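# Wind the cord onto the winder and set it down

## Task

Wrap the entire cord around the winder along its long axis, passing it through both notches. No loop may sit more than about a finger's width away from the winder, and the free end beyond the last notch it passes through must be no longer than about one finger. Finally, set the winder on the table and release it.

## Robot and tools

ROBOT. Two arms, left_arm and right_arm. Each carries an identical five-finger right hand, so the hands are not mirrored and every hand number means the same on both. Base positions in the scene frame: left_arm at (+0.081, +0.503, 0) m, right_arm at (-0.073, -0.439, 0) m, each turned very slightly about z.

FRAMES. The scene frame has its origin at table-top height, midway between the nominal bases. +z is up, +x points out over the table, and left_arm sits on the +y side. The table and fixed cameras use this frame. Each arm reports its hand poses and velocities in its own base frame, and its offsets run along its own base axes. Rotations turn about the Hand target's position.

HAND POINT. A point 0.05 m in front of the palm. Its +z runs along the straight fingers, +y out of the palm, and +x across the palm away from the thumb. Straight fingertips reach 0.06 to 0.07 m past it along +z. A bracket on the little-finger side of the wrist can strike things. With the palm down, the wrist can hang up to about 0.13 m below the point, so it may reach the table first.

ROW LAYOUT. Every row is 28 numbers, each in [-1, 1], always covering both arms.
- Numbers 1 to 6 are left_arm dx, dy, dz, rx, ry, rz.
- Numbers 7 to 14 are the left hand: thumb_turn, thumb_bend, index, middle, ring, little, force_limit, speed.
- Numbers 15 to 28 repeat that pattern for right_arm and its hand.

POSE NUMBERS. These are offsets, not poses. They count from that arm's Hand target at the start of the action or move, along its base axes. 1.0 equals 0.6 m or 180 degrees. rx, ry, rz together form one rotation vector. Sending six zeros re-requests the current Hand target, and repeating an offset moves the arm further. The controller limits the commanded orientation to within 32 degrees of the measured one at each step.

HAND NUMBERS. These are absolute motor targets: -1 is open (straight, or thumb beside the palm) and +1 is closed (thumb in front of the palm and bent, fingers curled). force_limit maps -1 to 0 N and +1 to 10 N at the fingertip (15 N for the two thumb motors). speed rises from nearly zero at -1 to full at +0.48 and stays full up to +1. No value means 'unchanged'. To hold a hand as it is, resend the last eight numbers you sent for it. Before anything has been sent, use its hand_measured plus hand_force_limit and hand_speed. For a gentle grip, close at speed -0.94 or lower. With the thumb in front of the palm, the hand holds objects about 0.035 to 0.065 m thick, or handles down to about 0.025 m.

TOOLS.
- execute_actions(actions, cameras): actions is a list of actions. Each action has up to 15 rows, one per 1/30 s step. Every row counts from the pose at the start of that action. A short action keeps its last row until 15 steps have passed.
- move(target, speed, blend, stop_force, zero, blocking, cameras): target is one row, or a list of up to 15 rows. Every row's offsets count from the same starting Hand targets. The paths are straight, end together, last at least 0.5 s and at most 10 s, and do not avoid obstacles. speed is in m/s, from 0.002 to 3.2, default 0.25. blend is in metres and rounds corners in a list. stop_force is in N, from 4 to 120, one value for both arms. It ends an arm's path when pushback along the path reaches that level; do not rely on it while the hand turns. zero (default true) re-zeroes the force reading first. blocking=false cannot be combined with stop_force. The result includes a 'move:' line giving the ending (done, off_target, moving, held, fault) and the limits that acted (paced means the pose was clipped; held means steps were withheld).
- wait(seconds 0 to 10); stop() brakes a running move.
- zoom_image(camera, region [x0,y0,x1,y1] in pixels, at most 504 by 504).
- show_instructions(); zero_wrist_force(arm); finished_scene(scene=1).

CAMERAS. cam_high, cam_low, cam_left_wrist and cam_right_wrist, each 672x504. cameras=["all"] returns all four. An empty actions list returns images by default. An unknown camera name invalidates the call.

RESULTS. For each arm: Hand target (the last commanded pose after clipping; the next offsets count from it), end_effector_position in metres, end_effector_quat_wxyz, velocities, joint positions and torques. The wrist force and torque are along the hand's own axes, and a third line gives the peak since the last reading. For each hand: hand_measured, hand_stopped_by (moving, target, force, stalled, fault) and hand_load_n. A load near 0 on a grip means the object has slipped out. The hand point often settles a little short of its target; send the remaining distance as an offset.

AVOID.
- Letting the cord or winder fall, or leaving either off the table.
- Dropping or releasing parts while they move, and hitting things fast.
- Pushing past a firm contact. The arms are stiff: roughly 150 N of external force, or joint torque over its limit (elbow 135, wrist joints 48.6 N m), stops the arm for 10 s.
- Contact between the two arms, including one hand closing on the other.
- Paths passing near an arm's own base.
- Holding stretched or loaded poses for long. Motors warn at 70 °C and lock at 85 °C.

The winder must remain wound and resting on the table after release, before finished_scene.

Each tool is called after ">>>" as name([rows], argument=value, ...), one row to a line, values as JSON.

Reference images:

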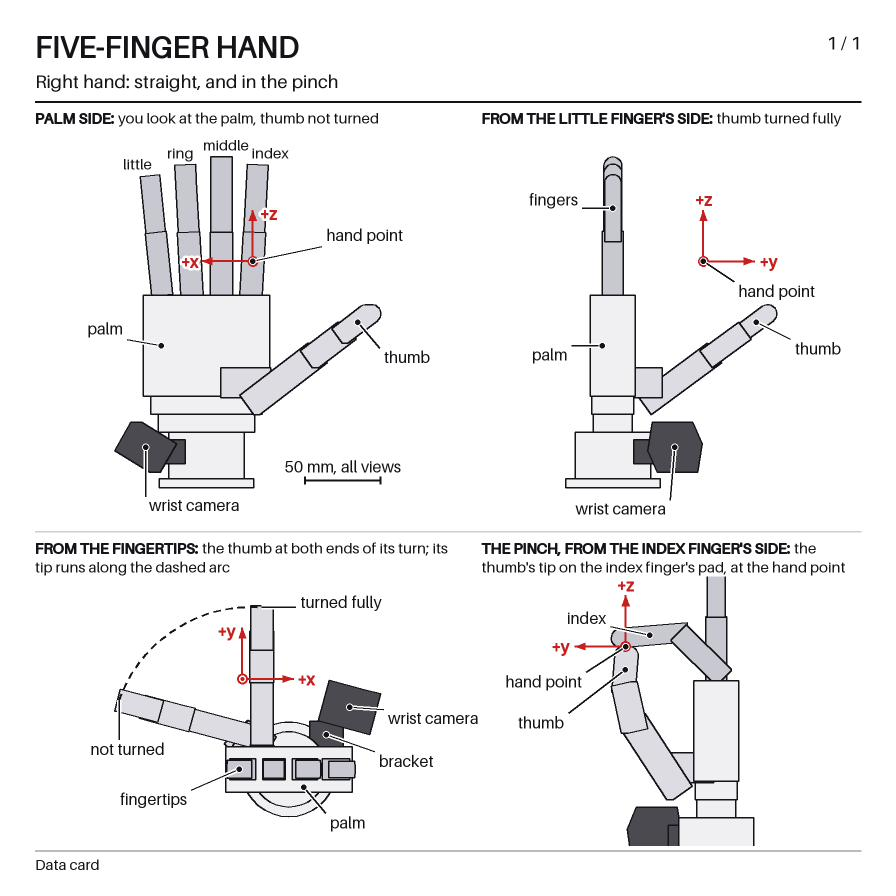

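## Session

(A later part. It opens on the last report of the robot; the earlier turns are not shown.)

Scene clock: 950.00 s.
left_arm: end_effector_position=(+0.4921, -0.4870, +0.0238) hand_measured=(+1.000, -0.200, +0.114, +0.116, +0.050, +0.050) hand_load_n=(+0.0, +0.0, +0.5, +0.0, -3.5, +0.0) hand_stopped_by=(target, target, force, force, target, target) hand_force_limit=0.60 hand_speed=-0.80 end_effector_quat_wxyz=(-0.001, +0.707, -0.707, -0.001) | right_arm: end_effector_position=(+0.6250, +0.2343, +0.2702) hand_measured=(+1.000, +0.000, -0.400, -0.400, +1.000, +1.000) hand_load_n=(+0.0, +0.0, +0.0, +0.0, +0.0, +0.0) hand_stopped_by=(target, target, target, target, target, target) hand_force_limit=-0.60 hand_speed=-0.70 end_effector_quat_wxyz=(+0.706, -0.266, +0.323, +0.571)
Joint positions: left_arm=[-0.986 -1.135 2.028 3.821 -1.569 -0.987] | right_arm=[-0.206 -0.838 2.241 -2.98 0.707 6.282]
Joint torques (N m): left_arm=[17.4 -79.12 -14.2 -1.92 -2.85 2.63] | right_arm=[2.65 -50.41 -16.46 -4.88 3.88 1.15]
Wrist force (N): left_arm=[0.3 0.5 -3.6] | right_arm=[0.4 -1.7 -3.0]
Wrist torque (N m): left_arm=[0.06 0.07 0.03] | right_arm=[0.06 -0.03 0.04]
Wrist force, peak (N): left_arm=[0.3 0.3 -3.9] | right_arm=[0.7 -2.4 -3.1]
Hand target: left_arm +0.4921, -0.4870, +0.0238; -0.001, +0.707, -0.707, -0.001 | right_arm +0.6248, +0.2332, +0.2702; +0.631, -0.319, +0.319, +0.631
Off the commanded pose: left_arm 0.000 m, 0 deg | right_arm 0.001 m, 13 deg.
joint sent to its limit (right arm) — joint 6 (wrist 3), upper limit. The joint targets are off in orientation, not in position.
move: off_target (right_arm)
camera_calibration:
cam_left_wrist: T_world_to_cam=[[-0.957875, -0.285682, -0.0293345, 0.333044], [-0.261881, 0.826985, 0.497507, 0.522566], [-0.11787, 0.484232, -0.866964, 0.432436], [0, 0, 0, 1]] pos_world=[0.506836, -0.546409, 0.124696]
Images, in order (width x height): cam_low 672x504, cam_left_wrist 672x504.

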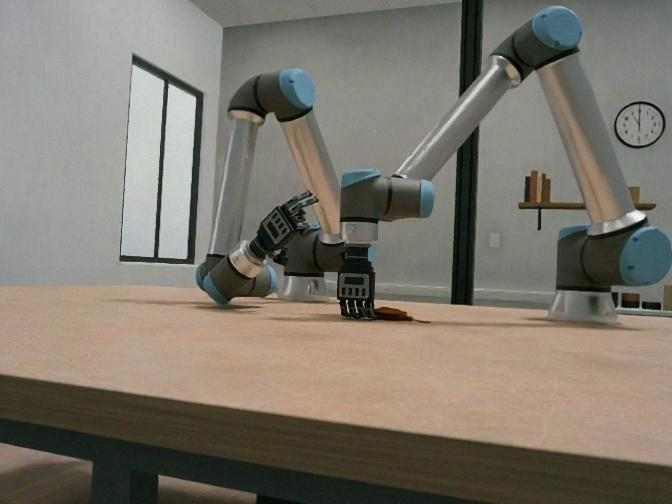

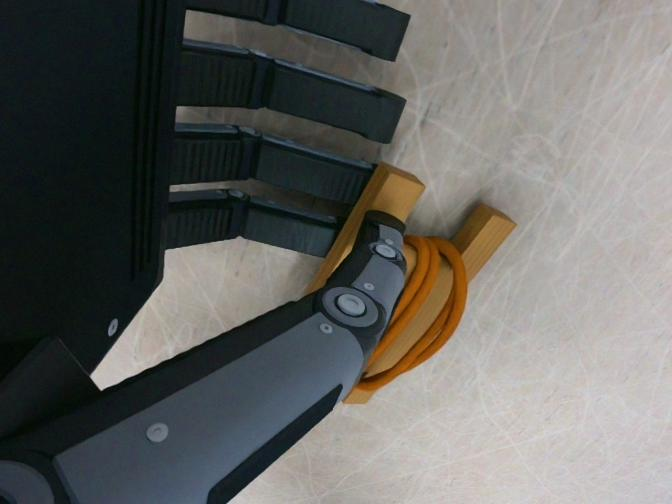

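>>> move([
  [0,0,0,0,0,0,0.2,-0.35,0.65,0.6,0.05,0.05,0.6,-0.6,0,0,0,0,0,0,1,0,-0.4,-0.4,1,1,-0.6,-0.7],
], speed=0.02, cameras=["cam_left_wrist","cam_low"])

>>> zoom_image(camera="cam_low", region=[345, 255, 445, 345])

>>> zoom_image(camera="cam_left_wrist", region=[240, 130, 560, 450])

Scene clock: 951.67 s.
left_arm: end_effector_position=(+0.4921, -0.4870, +0.0238) hand_measured=(+0.200, -0.350, +0.114, +0.116, +0.050, +0.050) hand_load_n=(+0.0, +0.0, +0.5, +0.0, -3.5, +0.0) hand_stopped_by=(target, target, force, force, target, target) hand_force_limit=0.60 hand_speed=-0.60 end_effector_quat_wxyz=(-0.001, +0.707, -0.707, -0.001) | right_arm: end_effector_position=(+0.6250, +0.2343, +0.2702) hand_measured=(+1.000, +0.000, -0.400, -0.400, +1.000, +1.000) hand_load_n=(+0.0, +0.0, +0.0, +0.0, +0.0, +0.0) hand_stopped_by=(target, target, target, target, target, target) hand_force_limit=-0.60 hand_speed=-0.70 end_effector_quat_wxyz=(+0.706, -0.266, +0.323, +0.571)
Joint positions: left_arm=[-0.986 -1.135 2.028 3.821 -1.569 -0.987] | right_arm=[-0.206 -0.838 2.241 -2.98 0.707 6.282]
Joint torques (N m): left_arm=[14.38 -81.61 -14.85 -1.8 -2.89 2.37] | right_arm=[3.39 -48.53 -15.71 -4.53 4.04 1.4]
Wrist force (N): left_arm=[-0.1 0.2 -3.8] | right_arm=[0.5 -2.0 -3.3]
Wrist torque (N m): left_arm=[0.01 0.15 -0.01] | right_arm=[0.04 -0.03 0.04]
Wrist force, peak (N): left_arm=[0.1 0.5 -4.1] | right_arm=[0.7 -2.1 -3.3]
Hand target: left_arm +0.4921, -0.4870, +0.0238; -0.001, +0.707, -0.707, -0.001 | right_arm +0.6248, +0.2332, +0.2702; +0.631, -0.319, +0.319, +0.631
Off the commanded pose: left_arm 0.000 m, 0 deg | right_arm 0.001 m, 13 deg.
joint sent to its limit (right arm) — joint 6 (wrist 3), upper limit. The joint targets are off in orientation, not in position.
move: off_target (right_arm)
camera_calibration:
cam_left_wrist: T_world_to_cam=[[-0.957875, -0.285682, -0.0293345, 0.333044], [-0.261881, 0.826985, 0.497507, 0.522566], [-0.11787, 0.484232, -0.866964, 0.432436], [0, 0, 0, 1]] pos_world=[0.506836, -0.546409, 0.124696]
Images, in order (width x height): cam_low 672x504, cam_left_wrist 672x504.

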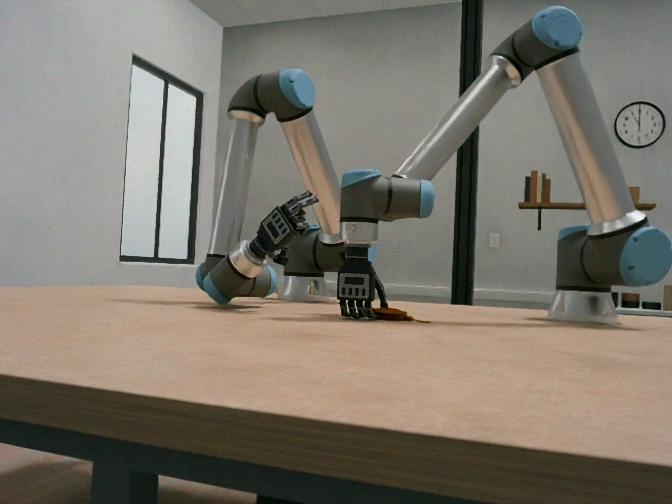

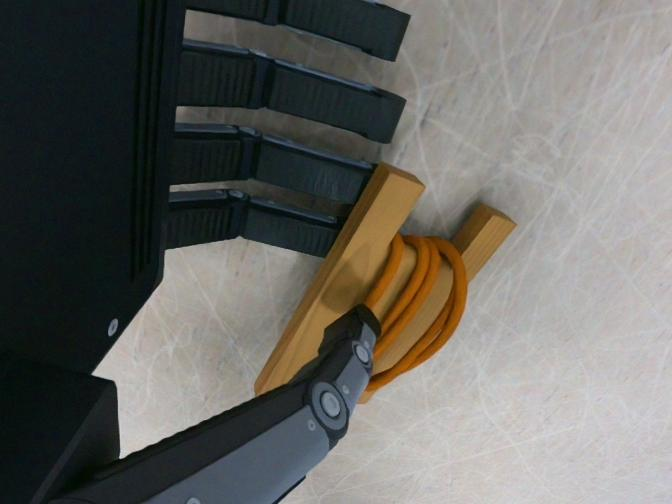

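Scaled by 5.040 from the camera's 672x504 image, which has a finer 960x720 frame.

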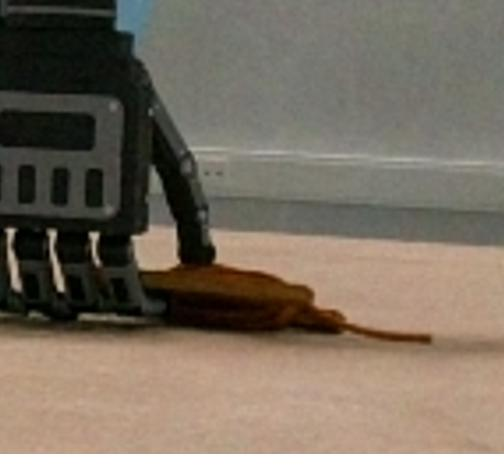

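Scaled by 1.575 from the camera's 672x504 image, which has a finer 960x720 frame.

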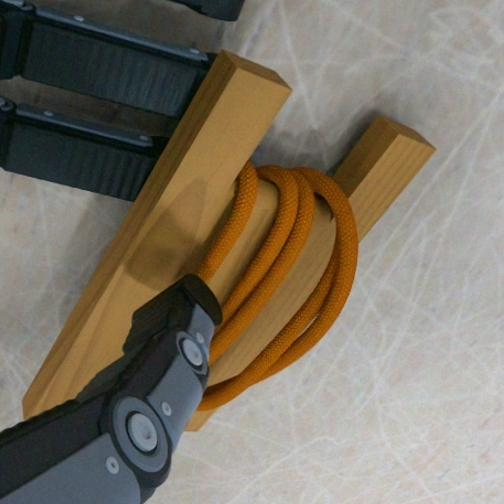

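>>> move([
  [0,0,0,0,0,0,-0.8,-0.5,0.65,0.6,0.05,0.05,0.6,-0.5,0,0,0,0,0,0,1,0,-0.4,-0.4,1,1,-0.6,-0.7],
], speed=0.02)

>>> move([
  [0.05,-0.008,0,0,0,0,-0.8,-0.5,0.65,0.6,0.05,0.05,0.6,-0.5,0,0,0,0,0,0,1,0,-0.4,-0.4,1,1,-0.6,-0.7],
], speed=0.03, cameras=["cam_left_wrist","cam_low"])

>>> zoom_image(camera="cam_left_wrist", region=[240, 130, 560, 450])

Scene clock: 953.17 s.
left_arm: end_effector_position=(+0.4921, -0.4870, +0.0238) hand_measured=(-0.800, -0.500, +0.114, +0.116, +0.050, +0.050) hand_load_n=(+0.0, +0.0, +0.0, +0.0, -4.0, +0.5) hand_stopped_by=(target, target, force, force, target, target) hand_force_limit=0.60 hand_speed=-0.50 end_effector_quat_wxyz=(-0.001, +0.707, -0.707, -0.001) | right_arm: end_effector_position=(+0.6250, +0.2343, +0.2702) hand_measured=(+1.000, +0.000, -0.400, -0.400, +1.000, +1.000) hand_load_n=(+0.0, +0.0, +0.0, +0.0, +0.0, +0.0) hand_stopped_by=(target, target, target, target, target, target) hand_force_limit=-0.60 hand_speed=-0.70 end_effector_quat_wxyz=(+0.706, -0.266, +0.323, +0.571)
Joint positions: left_arm=[-0.986 -1.135 2.028 3.821 -1.569 -0.987] | right_arm=[-0.206 -0.838 2.241 -2.98 0.707 6.282]
Joint torques (N m): left_arm=[12.85 -81.68 -14.91 -1.84 -2.83 2.55] | right_arm=[3.34 -49.65 -15.82 -4.46 4.29 1.45]
Wrist force (N): left_arm=[0.6 0.0 -3.5] | right_arm=[0.3 -1.9 -3.0]
Wrist torque (N m): left_arm=[-0.04 0.05 0.03] | right_arm=[0.03 -0.03 0.04]
Wrist force, peak (N): left_arm=[-0.1 0.4 -3.9] | right_arm=[0.4 -1.9 -3.4]
Hand target: left_arm +0.4921, -0.4870, +0.0238; -0.001, +0.707, -0.707, -0.001 | right_arm +0.6248, +0.2332, +0.2702; +0.631, -0.319, +0.319, +0.631
Off the commanded pose: left_arm 0.000 m, 0 deg | right_arm 0.001 m, 13 deg.
joint sent to its limit (right arm) — joint 6 (wrist 3), upper limit. The joint targets are off in orientation, not in position.
move: off_target (right_arm)

Scene clock: 954.57 s.
left_arm: end_effector_position=(+0.5219, -0.4917, +0.0238) hand_measured=(-0.800, -0.500, +0.114, +0.116, +0.050, +0.050) hand_load_n=(+0.0, +0.0, +0.0, +0.0, -4.5, +0.0) hand_stopped_by=(target, target, force, force, target, target) hand_force_limit=0.60 hand_speed=-0.50 end_effector_quat_wxyz=(-0.001, +0.707, -0.707, -0.001) | right_arm: end_effector_position=(+0.6250, +0.2343, +0.2702) hand_measured=(+1.000, +0.000, -0.400, -0.400, +1.000, +1.000) hand_load_n=(+0.0, +0.0, +0.0, +0.0, +0.0, -0.5) hand_stopped_by=(target, target, target, target, target, target) hand_force_limit=-0.60 hand_speed=-0.70 end_effector_quat_wxyz=(+0.706, -0.266, +0.323, +0.571)
Joint positions: left_arm=[-0.956 -1.105 1.976 3.843 -1.569 -0.957] | right_arm=[-0.206 -0.838 2.241 -2.98 0.707 6.282]
Joint torques (N m): left_arm=[15.3 -58.94 -39.76 -1.5 3.02 3.33] | right_arm=[2.64 -50.01 -15.68 -4.29 3.98 1.51]
Wrist force (N): left_arm=[0.1 0.7 -3.6] | right_arm=[0.3 -2.0 -2.9]
Wrist torque (N m): left_arm=[-0.08 0.06 -0.16] | right_arm=[0.02 -0.01 0.02]
Wrist force, peak (N): left_arm=[-0.4 1.4 -3.7] | right_arm=[0.2 -1.9 -3.5]
Hand target: left_arm +0.5221, -0.4918, +0.0238; -0.001, +0.707, -0.707, -0.001 | right_arm +0.6248, +0.2332, +0.2702; +0.631, -0.319, +0.319, +0.631
Off the commanded pose: left_arm 0.000 m, 0 deg | right_arm 0.001 m, 13 deg.
joint sent to its limit (right arm) — joint 6 (wrist 3), upper limit. The joint targets are off in orientation, not in position.
move: off_target (right_arm)
camera_calibration:
cam_left_wrist: T_world_to_cam=[[-0.957875, -0.285682, -0.0293345, 0.360218], [-0.261881, 0.826985, 0.497507, 0.534339], [-0.11787, 0.484232, -0.866964, 0.438273], [0, 0, 0, 1]] pos_world=[0.536636, -0.551209, 0.124696]
Images, in order (width x height): cam_low 672x504, cam_left_wrist 672x504.

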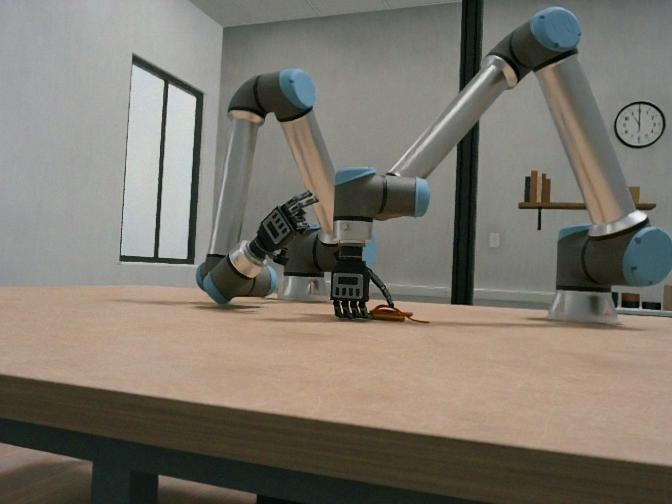

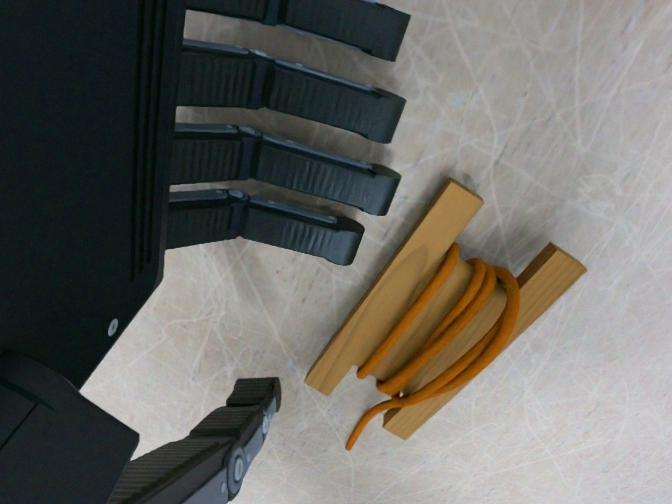

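Scaled by 1.575 from the camera's 672x504 image, which has a finer 960x720 frame.

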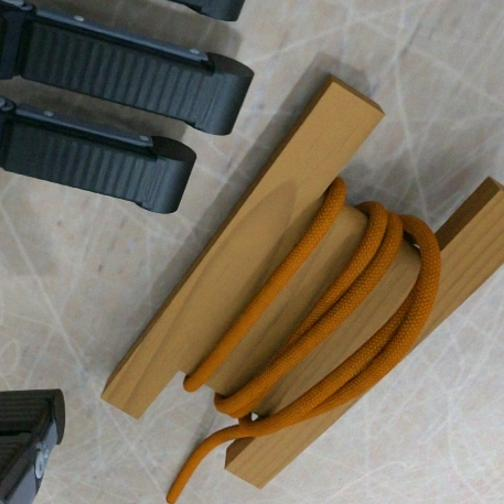

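>>> move([
  [0.1,-0.017,0.003,0,0,0,-0.8,-0.5,0.65,0.6,0.05,0.05,0.6,-0.5,0,0,0,0,0,0,1,0,-0.4,-0.4,1,1,-0.6,-0.7],
  [0.1,-0.017,0.15,0,0,0,-0.8,-0.5,0.65,0.6,0.05,0.05,0.6,-0.5,0,0,0,0,0,0,1,0,-0.4,-0.4,1,1,-0.6,-0.7],
], speed=[0.06,0.12], cameras=["all"])

>>> zoom_image(camera="cam_low", region=[345, 275, 445, 345])

Scene clock: 957.47 s.
left_arm: end_effector_position=(+0.5822, -0.5019, +0.1136) hand_measured=(-0.800, -0.500, +0.114, +0.116, +0.050, +0.050) hand_load_n=(+0.0, +0.0, +0.0, +0.0, +0.0, +0.0) hand_stopped_by=(target, target, force, force, target, target) hand_force_limit=0.60 hand_speed=-0.50 end_effector_quat_wxyz=(-0.001, +0.707, -0.707, -0.001) | right_arm: end_effector_position=(+0.6250, +0.2343, +0.2702) hand_measured=(+1.000, +0.000, -0.400, -0.400, +1.000, +1.000) hand_load_n=(+0.0, +0.0, +0.0, +0.0, +0.0, +0.0) hand_stopped_by=(target, target, target, target, target, target) hand_force_limit=-0.60 hand_speed=-0.70 end_effector_quat_wxyz=(+0.706, -0.266, +0.323, +0.571)
Joint positions: left_arm=[-0.903 -1.148 1.826 4.036 -1.569 -0.904] | right_arm=[-0.206 -0.838 2.241 -2.98 0.707 6.282]
Joint torques (N m): left_arm=[-0.02 -90.1 -46.65 -1.84 -2.79 -0.03] | right_arm=[2.54 -49.4 -15.47 -4.12 4.05 1.27]
Wrist force (N): left_arm=[0.1 -0.5 -0.8] | right_arm=[0.5 -1.8 -3.1]
Wrist torque (N m): left_arm=[-0.03 -0.01 -0.22] | right_arm=[0.05 -0.04 0.04]
Wrist force, peak (N): left_arm=[0.2 0.8 -3.7] | right_arm=[0.4 -2.3 -3.2]
Hand target: left_arm +0.5821, -0.5020, +0.1138; -0.001, +0.707, -0.707, -0.001 | right_arm +0.6248, +0.2332, +0.2702; +0.631, -0.319, +0.319, +0.631
Off the commanded pose: left_arm 0.000 m, 0 deg | right_arm 0.001 m, 13 deg.
joint sent to its limit (right arm) — joint 6 (wrist 3), upper limit. The joint targets are off in orientation, not in position.
move: off_target (right_arm)
camera_calibration:
cam_left_wrist: T_world_to_cam=[[-0.957875, -0.285682, -0.0293345, 0.417605], [-0.261881, 0.826985, 0.497507, 0.513814], [-0.11787, 0.484232, -0.866964, 0.528248], [0, 0, 0, 1]] pos_world=[0.596836, -0.561409, 0.214596]
cam_right_wrist: T_world_to_cam=[[-0.930318, 0.340688, -0.135796, 0.542843], [-0.365582, -0.891017, 0.269143, 0.361445], [-0.0293028, 0.300033, 0.953479, -0.191564], [0, 0, 0, 1]] pos_world=[0.631541, 0.19459, 0.159088]

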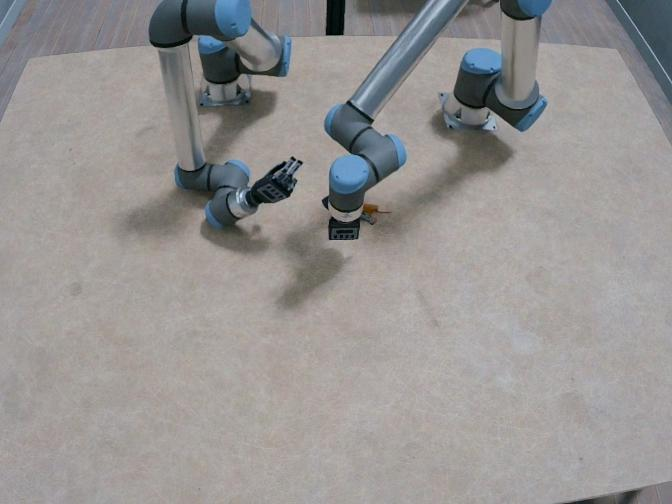

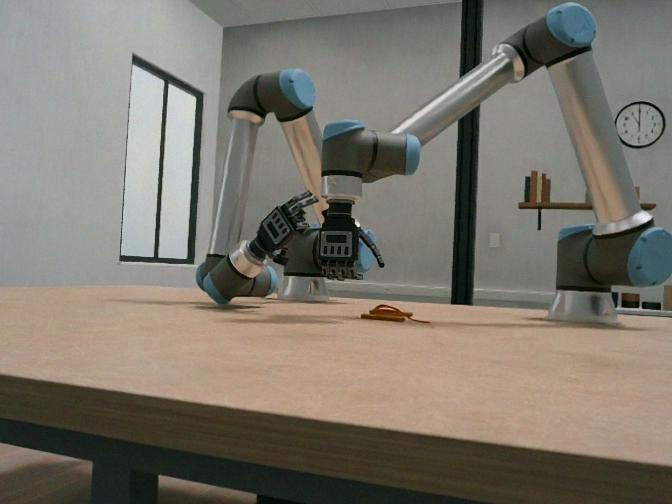

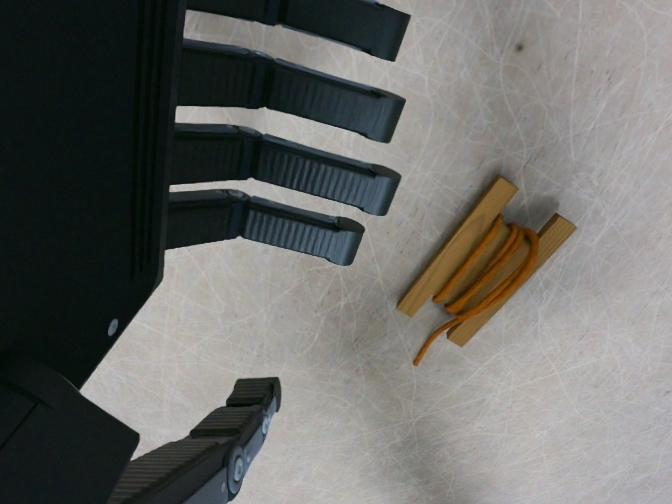

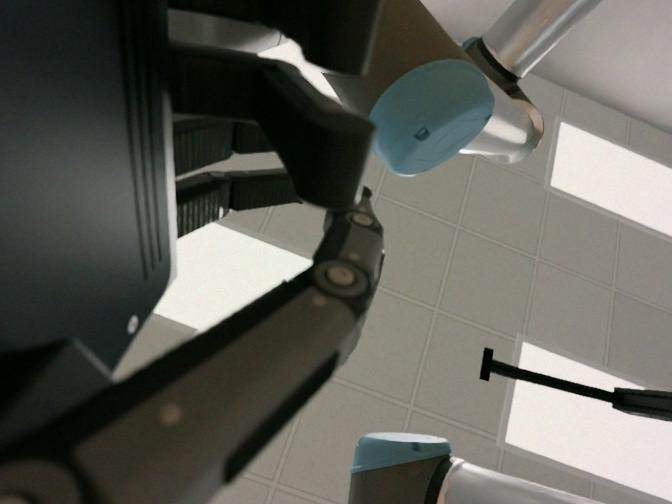

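Scaled by 5.040 from the camera's 672x504 image, which has a finer 960x720 frame.

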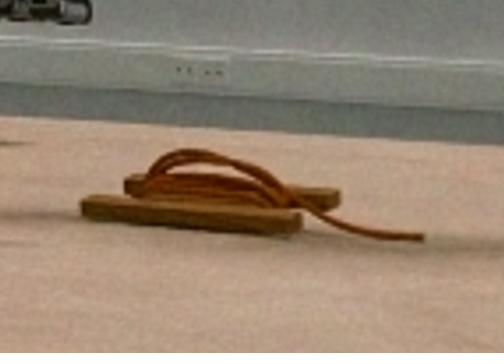

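>>> zoom_image(camera="cam_left_wrist", region=[380, 160, 600, 380])

Scaled by 2.291 from the camera's 672x504 image, which has a finer 960x720 frame.

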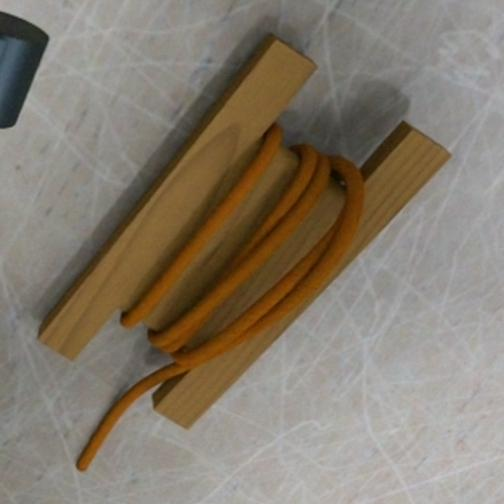

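>>> move([
  [-0.05,0.08,0.08,0,0,0,-0.8,-0.5,0.65,0.6,0.05,0.05,0.6,-0.5,0,0,0,0,0,0,1,0,-0.4,-0.4,1,1,-0.6,-0.7],
], speed=0.15, cameras=["cam_left_wrist","cam_low","cam_high"])

>>> zoom_image(camera="cam_left_wrist", region=[340, 60, 560, 280])

>>> zoom_image(camera="cam_low", region=[350, 290, 440, 335])

Scene clock: 960.63 s.
left_arm: end_effector_position=(+0.5522, -0.4541, +0.1616) hand_measured=(-0.800, -0.500, +0.114, +0.116, +0.050, +0.050) hand_load_n=(+0.0, +0.0, +0.0, +0.0, +0.0, +0.0) hand_stopped_by=(target, target, force, force, target, target) hand_force_limit=0.60 hand_speed=-0.50 end_effector_quat_wxyz=(-0.001, +0.707, -0.707, -0.001) | right_arm: end_effector_position=(+0.6250, +0.2343, +0.2702) hand_measured=(+1.000, +0.000, -0.400, -0.400, +1.000, +1.000) hand_load_n=(+0.0, +0.0, +0.0, +0.0, +0.0, +0.0) hand_stopped_by=(target, target, target, target, target, target) hand_force_limit=-0.60 hand_speed=-0.70 end_effector_quat_wxyz=(+0.706, -0.266, +0.323, +0.571)
Joint positions: left_arm=[-0.895 -1.272 1.903 4.083 -1.569 -0.896] | right_arm=[-0.206 -0.838 2.241 -2.98 0.707 6.282]
Joint torques (N m): left_arm=[16.26 -77.48 -22.13 -1.89 -1.41 2.61] | right_arm=[2.16 -48.63 -15.94 -3.98 3.9 1.18]
Wrist force (N): left_arm=[0.2 -0.4 -1.1] | right_arm=[0.5 -1.9 -2.7]
Wrist torque (N m): left_arm=[0.00 -0.04 -0.17] | right_arm=[0.01 -0.05 0.05]
Wrist force, peak (N): left_arm=[-0.1 -0.1 -1.7] | right_arm=[0.7 -2.0 -3.4]
Hand target: left_arm +0.5521, -0.4540, +0.1618; -0.001, +0.707, -0.707, -0.001 | right_arm +0.6248, +0.2332, +0.2702; +0.631, -0.319, +0.319, +0.631
Off the commanded pose: left_arm 0.000 m, 0 deg | right_arm 0.001 m, 13 deg.
joint sent to its limit (right arm) — joint 6 (wrist 3), upper limit. The joint targets are off in orientation, not in position.
move: off_target (right_arm)
camera_calibration:
cam_left_wrist: T_world_to_cam=[[-0.957875, -0.285682, -0.0293345, 0.403961], [-0.261881, 0.826985, 0.497507, 0.442465], [-0.11787, 0.484232, -0.866964, 0.543131], [0, 0, 0, 1]] pos_world=[0.566836, -0.513509, 0.262596]
Images, in order (width x height): cam_high 672x504, cam_low 672x504, cam_left_wrist 672x504.

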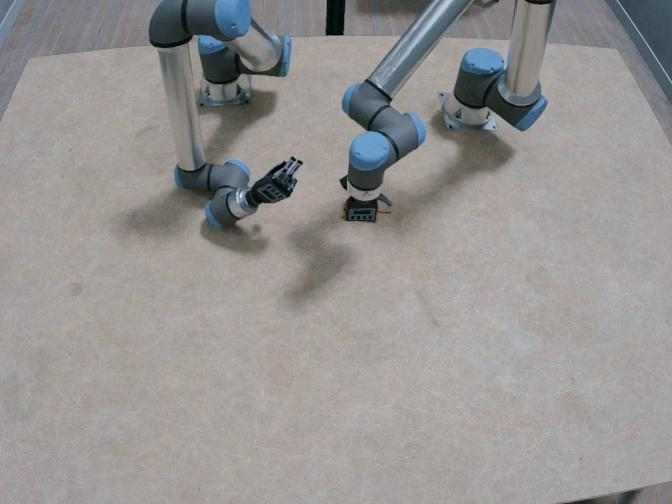

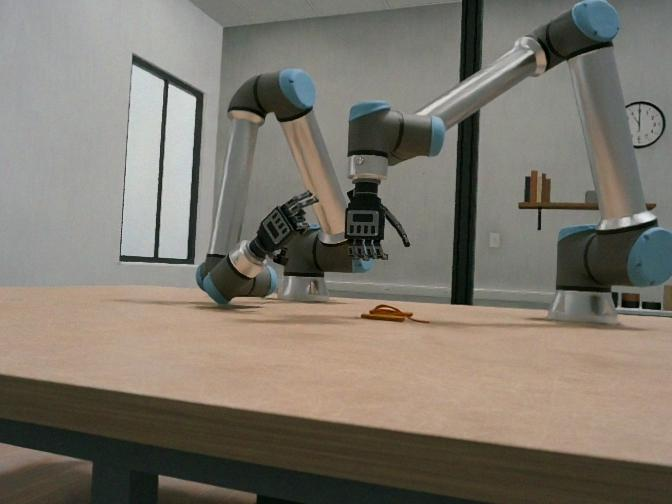

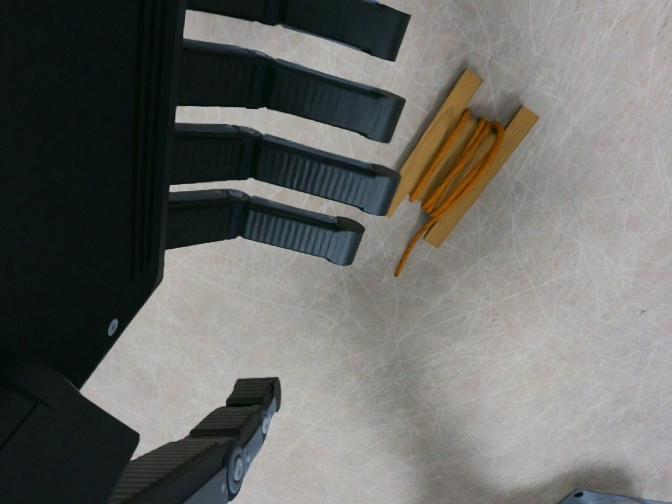

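Scaled by 2.291 from the camera's 672x504 image, which has a finer 960x720 frame.

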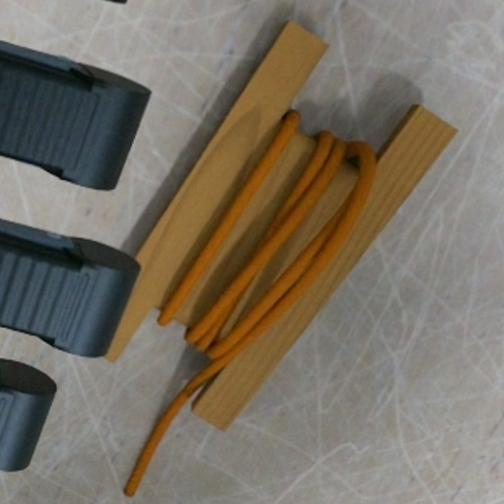

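Scaled by 5.600 from the camera's 672x504 image, which has a finer 960x720 frame.

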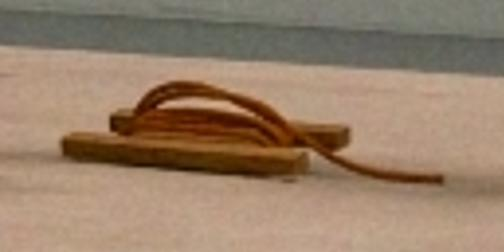

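>>> move([
  [-0.162,0.04,-0.09,0,0,0,-0.8,-0.5,0.65,0.6,0.05,0.05,0.6,-0.5,0,0,0,0,0,0,1,0,-0.4,-0.4,1,1,-0.6,-0.7],
], speed=0.12)

>>> move([
  [0,0,-0.095,0,0,0,-0.8,-0.5,0.65,0.6,0.05,0.05,0.6,-0.5,0,0,0,0,0,0,1,0,-0.4,-0.4,1,1,-0.6,-0.7],
], speed=0.02, stop_force=4, cameras=["cam_left_wrist","cam_low"])

>>> zoom_image(camera="cam_low", region=[350, 260, 440, 335])

Scene clock: 964.30 s.
left_arm: end_effector_position=(+0.4551, -0.4300, +0.1079) hand_measured=(-0.800, -0.500, +0.114, +0.116, +0.050, +0.050) hand_load_n=(+0.0, +0.0, +0.0, +0.0, +0.0, -0.5) hand_stopped_by=(target, target, force, force, target, target) hand_force_limit=0.60 hand_speed=-0.50 end_effector_quat_wxyz=(-0.001, +0.707, -0.707, -0.001) | right_arm: end_effector_position=(+0.6250, +0.2343, +0.2702) hand_measured=(+1.000, +0.000, -0.400, -0.400, +1.000, +1.000) hand_load_n=(+0.0, +0.0, +0.0, +0.0, +0.0, +0.0) hand_stopped_by=(target, target, target, target, target, target) hand_force_limit=-0.60 hand_speed=-0.70 end_effector_quat_wxyz=(+0.706, -0.266, +0.323, +0.571)
Joint positions: left_arm=[-0.985 -1.336 2.115 3.935 -1.57 -0.986] | right_arm=[-0.206 -0.838 2.241 -2.98 0.707 6.282]
Joint torques (N m): left_arm=[-13.61 -71.96 -18.37 -5.43 3.69 -3.73] | right_arm=[2.25 -49.25 -15.53 -3.81 4.02 1.3]
Wrist force (N): left_arm=[0.2 -0.5 -0.9] | right_arm=[0.2 -1.9 -2.9]
Wrist torque (N m): left_arm=[-0.03 0.01 0.00] | right_arm=[0.03 0.00 0.02]
Wrist force, peak (N): left_arm=[0.9 -0.9 -1.5] | right_arm=[0.1 -2.3 -3.3]
Hand target: left_arm +0.4549, -0.4300, +0.1078; -0.001, +0.707, -0.707, -0.001 | right_arm +0.6248, +0.2332, +0.2702; +0.631, -0.319, +0.319, +0.631
Off the commanded pose: left_arm 0.000 m, 0 deg | right_arm 0.001 m, 13 deg.
joint sent to its limit (right arm) — joint 6 (wrist 3), upper limit. The joint targets are off in orientation, not in position.
move: off_target (right_arm)

Scene clock: 968.17 s.
left_arm: end_effector_position=(+0.4549, -0.4300, +0.0508) hand_measured=(-0.800, -0.500, +0.114, +0.116, +0.050, +0.050) hand_load_n=(+0.0, +0.0, +0.5, +0.0, +0.0, +0.0) hand_stopped_by=(target, target, force, force, target, target) hand_force_limit=0.60 hand_speed=-0.50 end_effector_quat_wxyz=(-0.001, +0.707, -0.707, -0.001) | right_arm: end_effector_position=(+0.6250, +0.2343, +0.2702) hand_measured=(+1.000, +0.000, -0.400, -0.400, +1.000, +1.000) hand_load_n=(+0.0, +0.0, +0.0, +0.0, +0.0, +0.0) hand_stopped_by=(target, target, target, target, target, target) hand_force_limit=-0.60 hand_speed=-0.70 end_effector_quat_wxyz=(+0.706, -0.266, +0.323, +0.571)
Joint positions: left_arm=[-0.985 -1.255 2.147 3.822 -1.569 -0.986] | right_arm=[-0.206 -0.838 2.241 -2.98 0.707 6.282]
Joint torques (N m): left_arm=[-13.98 -48.64 -14.53 -5.88 3.68 -3.07] | right_arm=[3.53 -49.33 -15.82 -3.97 3.91 1.12]
Wrist force (N): left_arm=[0.2 -0.5 -0.6] | right_arm=[0.4 -2.0 -3.1]
Wrist torque (N m): left_arm=[-0.04 -0.02 0.01] | right_arm=[0.03 -0.03 0.04]
Wrist force, peak (N): left_arm=[0.4 -0.5 -1.2] | right_arm=[0.5 -1.7 -3.8]
Hand target: left_arm +0.4549, -0.4300, +0.0508; -0.001, +0.707, -0.707, -0.001 | right_arm +0.6248, +0.2332, +0.2702; +0.631, -0.319, +0.319, +0.631
Off the commanded pose: left_arm 0.000 m, 0 deg | right_arm 0.001 m, 13 deg.
joint sent to its limit (right arm) — joint 6 (wrist 3), upper limit. The joint targets are off in orientation, not in position.
move: off_target (right_arm)
camera_calibration:
cam_left_wrist: T_world_to_cam=[[-0.957875, -0.285682, -0.0293345, 0.314487], [-0.261881, 0.826985, 0.497507, 0.452253], [-0.11787, 0.484232, -0.866964, 0.423858], [0, 0, 0, 1]] pos_world=[0.469636, -0.489409, 0.151696]
Images, in order (width x height): cam_low 672x504, cam_left_wrist 672x504.

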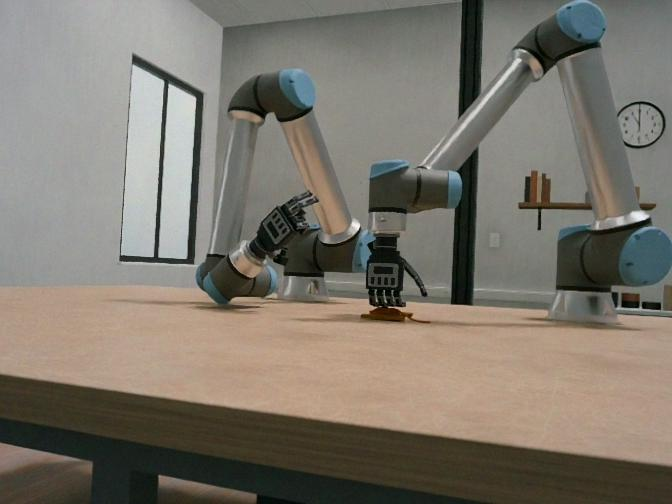

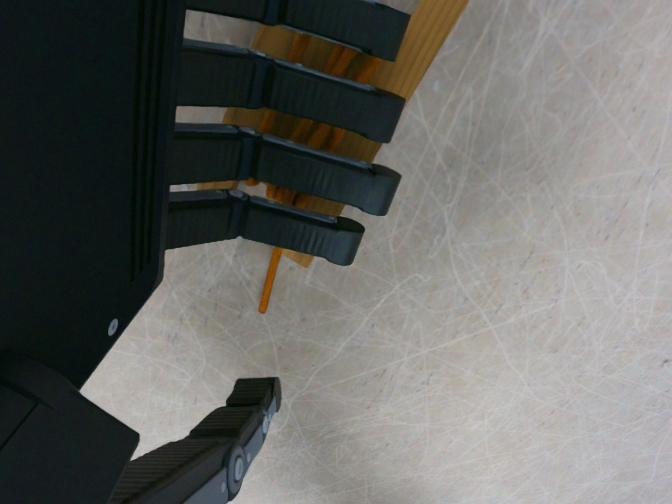

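Scaled by 5.600 from the camera's 672x504 image, which has a finer 960x720 frame.

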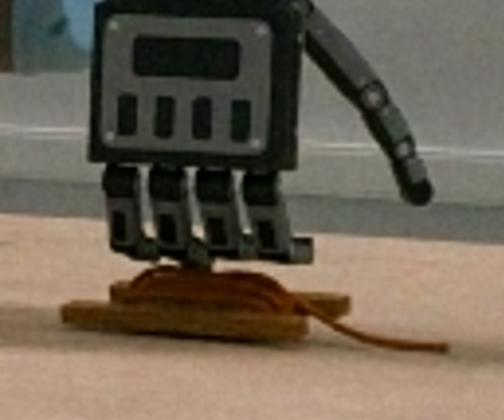

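>>> move([
  [0,0,-0.014,0,0,0,-0.8,-0.5,0.65,0.6,0.05,0.05,0.6,-0.5,0,0,0,0,0,0,1,0,-0.4,-0.4,1,1,-0.6,-0.7],
], speed=0.01, stop_force=4, cameras=["cam_left_wrist","cam_low"])

>>> zoom_image(camera="cam_low", region=[350, 260, 440, 335])

Scene clock: 970.27 s.
left_arm: end_effector_position=(+0.4549, -0.4299, +0.0430) hand_measured=(-0.800, -0.500, +0.114, +0.116, +0.050, +0.050) hand_load_n=(+0.0, +0.0, +0.0, +0.0, -2.0, -1.5) hand_stopped_by=(target, target, force, force, target, target) hand_force_limit=0.60 hand_speed=-0.50 end_effector_quat_wxyz=(-0.001, +0.707, -0.707, -0.001) | right_arm: end_effector_position=(+0.6250, +0.2343, +0.2702) hand_measured=(+1.000, +0.000, -0.400, -0.400, +1.000, +1.000) hand_load_n=(+0.0, +0.0, +0.0, +0.0, +0.0, -0.5) hand_stopped_by=(target, target, target, target, target, target) hand_force_limit=-0.60 hand_speed=-0.70 end_effector_quat_wxyz=(+0.706, -0.266, +0.323, +0.571)
Joint positions: left_arm=[-0.985 -1.243 2.15 3.806 -1.569 -0.986] | right_arm=[-0.206 -0.838 2.241 -2.98 0.707 6.282]
Joint torques (N m): left_arm=[-11.02 -70.58 -34.37 -1.21 3.06 -2.62] | right_arm=[3.55 -49.04 -15.46 -3.87 3.87 1.15]
Wrist force (N): left_arm=[0.5 -0.1 -4.9] | right_arm=[0.4 -1.6 -3.1]
Wrist torque (N m): left_arm=[0.09 0.15 0.02] | right_arm=[0.07 -0.03 0.05]
Wrist force, peak (N): left_arm=[0.5 -0.2 -5.8] | right_arm=[0.6 -2.1 -3.2]
Hand target: left_arm +0.4549, -0.4300, +0.0430; -0.001, +0.707, -0.707, -0.001 (not the last commanded pose) | right_arm +0.6248, +0.2332, +0.2702; +0.631, -0.319, +0.319, +0.631
Off the commanded pose: left_arm 0.001 m, 0 deg | right_arm 0.001 m, 13 deg.
joint sent to its limit (right arm) — joint 6 (wrist 3), upper limit. The joint targets are off in orientation, not in position.
move: contact (left_arm), off_target (right_arm)
camera_calibration:
cam_left_wrist: T_world_to_cam=[[-0.957876, -0.285679, -0.029333, 0.314167], [-0.261878, 0.826986, 0.497507, 0.456057], [-0.11787, 0.484232, -0.866964, 0.417171], [0, 0, 0, 1]] pos_world=[0.469536, -0.489409, 0.143996]
Images, in order (width x height): cam_low 672x504, cam_left_wrist 672x504.

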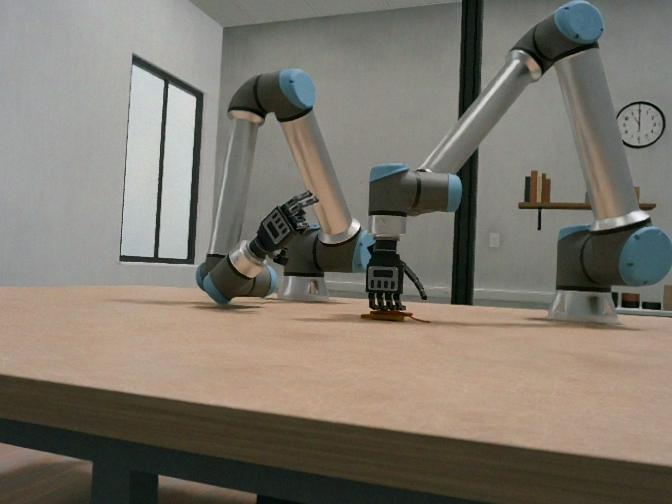

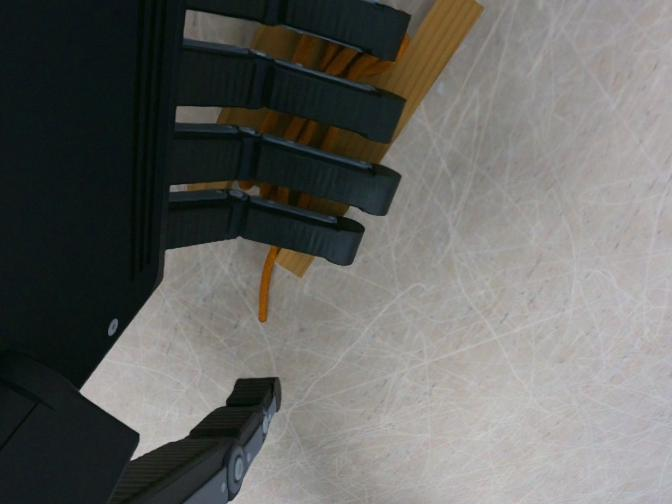

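Scaled by 5.600 from the camera's 672x504 image, which has a finer 960x720 frame.

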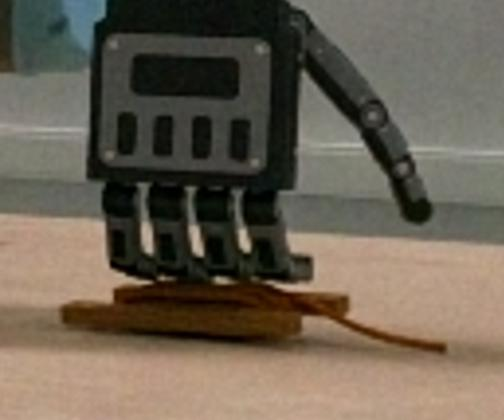

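>>> move([
  [0,0,0.03,0,0,0,-0.8,-0.5,0.65,0.6,0.05,0.05,0.6,-0.5,0,0,0,0,0,0,1,0,-0.4,-0.4,1,1,-0.6,-0.7],
  [0.162,-0.04,0.198,0,0,0,-0.8,-0.5,0.65,0.6,0.05,0.05,0.6,-0.5,0,0,0,0,0,0,1,0,-0.4,-0.4,1,1,-0.6,-0.7],
], speed=[0.05,0.15], blend=[0.01,0], cameras=["cam_left_wrist","cam_low"])

>>> zoom_image(camera="cam_low", region=[350, 290, 440, 335])

>>> zoom_image(camera="cam_left_wrist", region=[340, 60, 560, 280])

Scene clock: 972.43 s.
left_arm: end_effector_position=(+0.5520, -0.4539, +0.1617) hand_measured=(-0.800, -0.500, +0.114, +0.116, +0.050, +0.050) hand_load_n=(+0.0, +0.0, +0.0, +0.0, +0.0, +0.0) hand_stopped_by=(target, target, force, force, target, target) hand_force_limit=0.60 hand_speed=-0.50 end_effector_quat_wxyz=(-0.001, +0.707, -0.707, -0.001) | right_arm: end_effector_position=(+0.6250, +0.2343, +0.2702) hand_measured=(+1.000, +0.000, -0.400, -0.400, +1.000, +1.000) hand_load_n=(+0.0, +0.0, +0.0, +0.0, +0.0, +0.0) hand_stopped_by=(target, target, target, target, target, target) hand_force_limit=-0.60 hand_speed=-0.70 end_effector_quat_wxyz=(+0.706, -0.266, +0.323, +0.571)
Joint positions: left_arm=[-0.895 -1.272 1.903 4.083 -1.569 -0.896] | right_arm=[-0.206 -0.838 2.241 -2.98 0.707 6.282]
Joint torques (N m): left_arm=[15.1 -54 -45.72 -2.27 -3.32 2.44] | right_arm=[4.95 -51.24 -15.32 -4.07 3.82 1.2]
Wrist force (N): left_arm=[0.5 -0.3 -0.9] | right_arm=[0.2 -1.7 -2.9]
Wrist torque (N m): left_arm=[0.01 -0.08 -0.15] | right_arm=[0.05 -0.01 0.03]
Wrist force, peak (N): left_arm=[0.5 -0.3 -4.8] | right_arm=[0.8 -1.9 -3.4]
Hand target: left_arm +0.5521, -0.4540, +0.1618; -0.001, +0.707, -0.707, -0.001 | right_arm +0.6248, +0.2332, +0.2702; +0.631, -0.319, +0.319, +0.631
Off the commanded pose: left_arm 0.000 m, 0 deg | right_arm 0.001 m, 13 deg.
joint sent to its limit (right arm) — joint 6 (wrist 3), upper limit. The joint targets are off in orientation, not in position.
move: off_target (right_arm); blend cut to 0.009 m at target 1
camera_calibration:
cam_left_wrist: T_world_to_cam=[[-0.957862, -0.285714, -0.0294653, 0.403839], [-0.261975, 0.826971, 0.497482, 0.44225], [-0.117771, 0.484238, -0.866974, 0.543047], [0, 0, 0, 1]] pos_world=[0.566636, -0.513309, 0.262696]
Images, in order (width x height): cam_low 672x504, cam_left_wrist 672x504.

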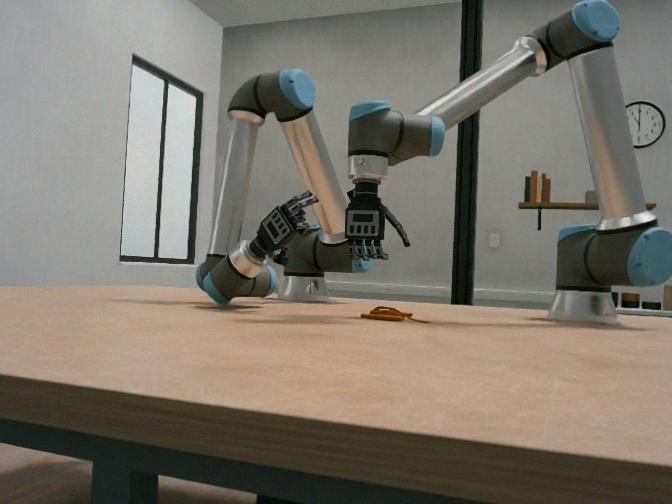

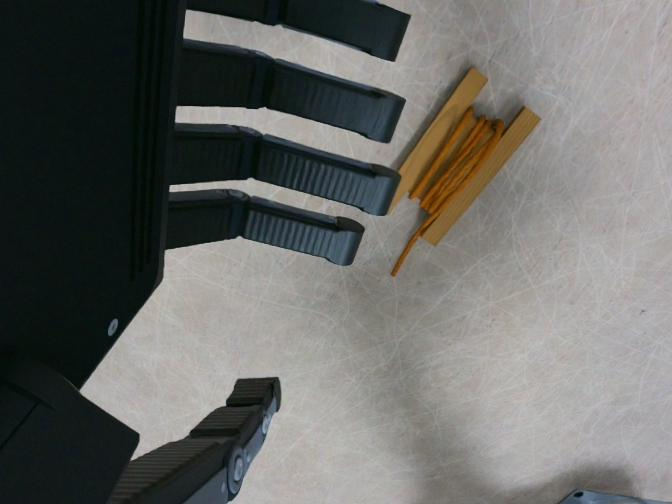

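Scaled by 5.600 from the camera's 672x504 image, which has a finer 960x720 frame.

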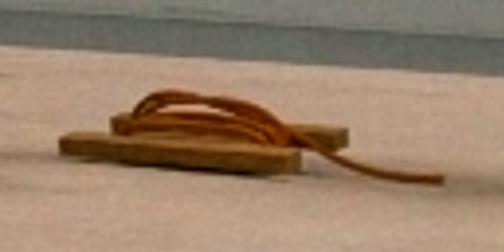

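Scaled by 2.291 from the camera's 672x504 image, which has a finer 960x720 frame.

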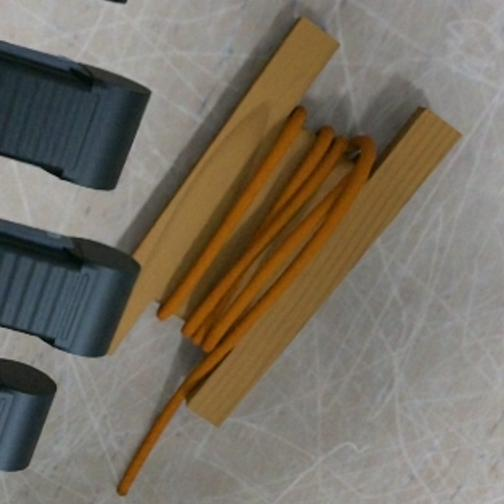

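>>> move([
  [-0.2265,0.19,-0.1,0,0,0,-0.8,-0.5,-1,0.6,0.05,0.05,0.6,-0.5,0,0,0,0,0,0,1,0,-0.4,-0.4,1,1,-0.6,-0.7],
], speed=0.15, cameras=["cam_left_wrist","cam_low"])

>>> zoom_image(camera="cam_low", region=[350, 240, 460, 335])

Scene clock: 975.50 s.
left_arm: end_effector_position=(+0.4164, -0.3401, +0.1019) hand_measured=(-0.800, -0.500, -1.000, +0.116, +0.050, +0.050) hand_load_n=(+0.0, +0.0, +0.0, +0.0, +0.0, +0.0) hand_stopped_by=(target, target, target, force, target, target) hand_force_limit=0.60 hand_speed=-0.50 end_effector_quat_wxyz=(-0.001, +0.707, -0.707, -0.001) | right_arm: end_effector_position=(+0.6250, +0.2343, +0.2702) hand_measured=(+1.000, +0.000, -0.400, -0.400, +1.000, +1.000) hand_load_n=(-0.5, +0.0, +0.0, +0.0, +0.0, +0.0) hand_stopped_by=(target, target, target, target, target, target) hand_force_limit=-0.60 hand_speed=-0.70 end_effector_quat_wxyz=(+0.706, -0.266, +0.323, +0.571)
Joint positions: left_arm=[-0.954 -1.454 2.28 3.888 -1.569 -0.955] | right_arm=[-0.206 -0.838 2.241 -2.98 0.707 6.282]
Joint torques (N m): left_arm=[-12.24 -58.54 -16.17 -6.07 3.68 -3.21] | right_arm=[3.42 -49.14 -15.6 -3.92 3.78 1.22]
Wrist force (N): left_arm=[0.4 -0.7 -0.7] | right_arm=[0.1 -2.1 -2.7]
Wrist torque (N m): left_arm=[-0.05 -0.05 0.00] | right_arm=[-0.01 0.01 0.00]
Wrist force, peak (N): left_arm=[0.7 -1.1 -1.4] | right_arm=[0.4 -2.0 -3.6]
Hand target: left_arm +0.4162, -0.3400, +0.1018; -0.001, +0.707, -0.707, -0.001 | right_arm +0.6248, +0.2332, +0.2702; +0.631, -0.319, +0.319, +0.631
Off the commanded pose: left_arm 0.000 m, 0 deg | right_arm 0.001 m, 13 deg.
joint sent to its limit (right arm) — joint 6 (wrist 3), upper limit. The joint targets are off in orientation, not in position.
move: off_target (right_arm)
camera_calibration:
cam_left_wrist: T_world_to_cam=[[-0.957875, -0.285682, -0.0293345, 0.304698], [-0.261881, 0.826985, 0.497507, 0.342326], [-0.11787, 0.484232, -0.866964, 0.420165], [0, 0, 0, 1]] pos_world=[0.431036, -0.399509, 0.202896]
Images, in order (width x height): cam_low 672x504, cam_left_wrist 672x504.

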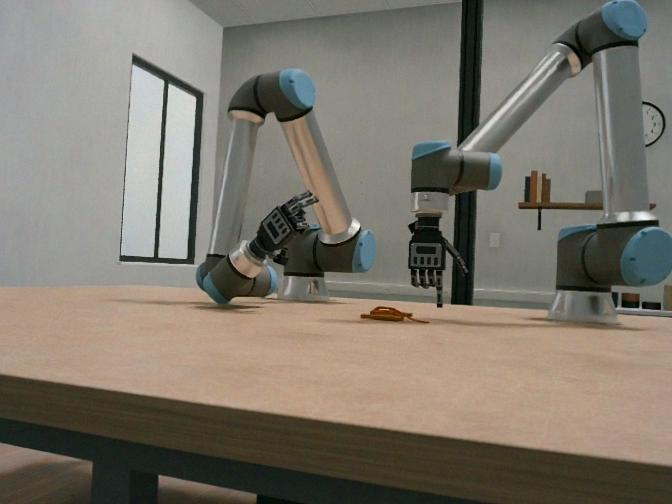

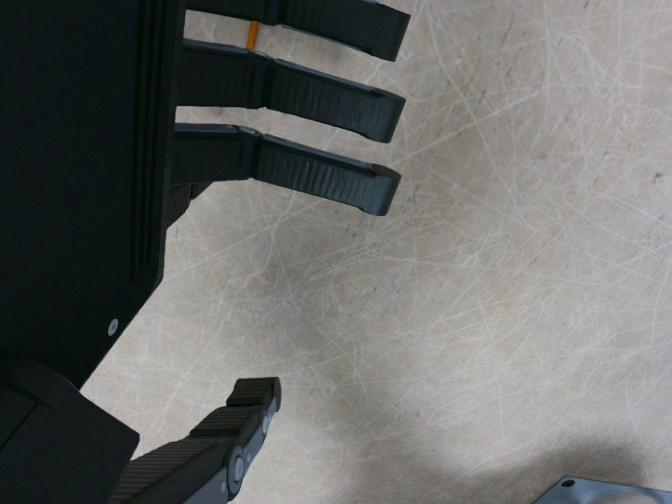

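Scaled by 4.582 from the camera's 672x504 image, which has a finer 960x720 frame.

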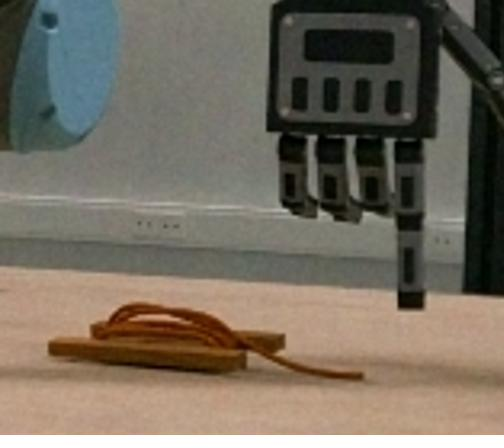

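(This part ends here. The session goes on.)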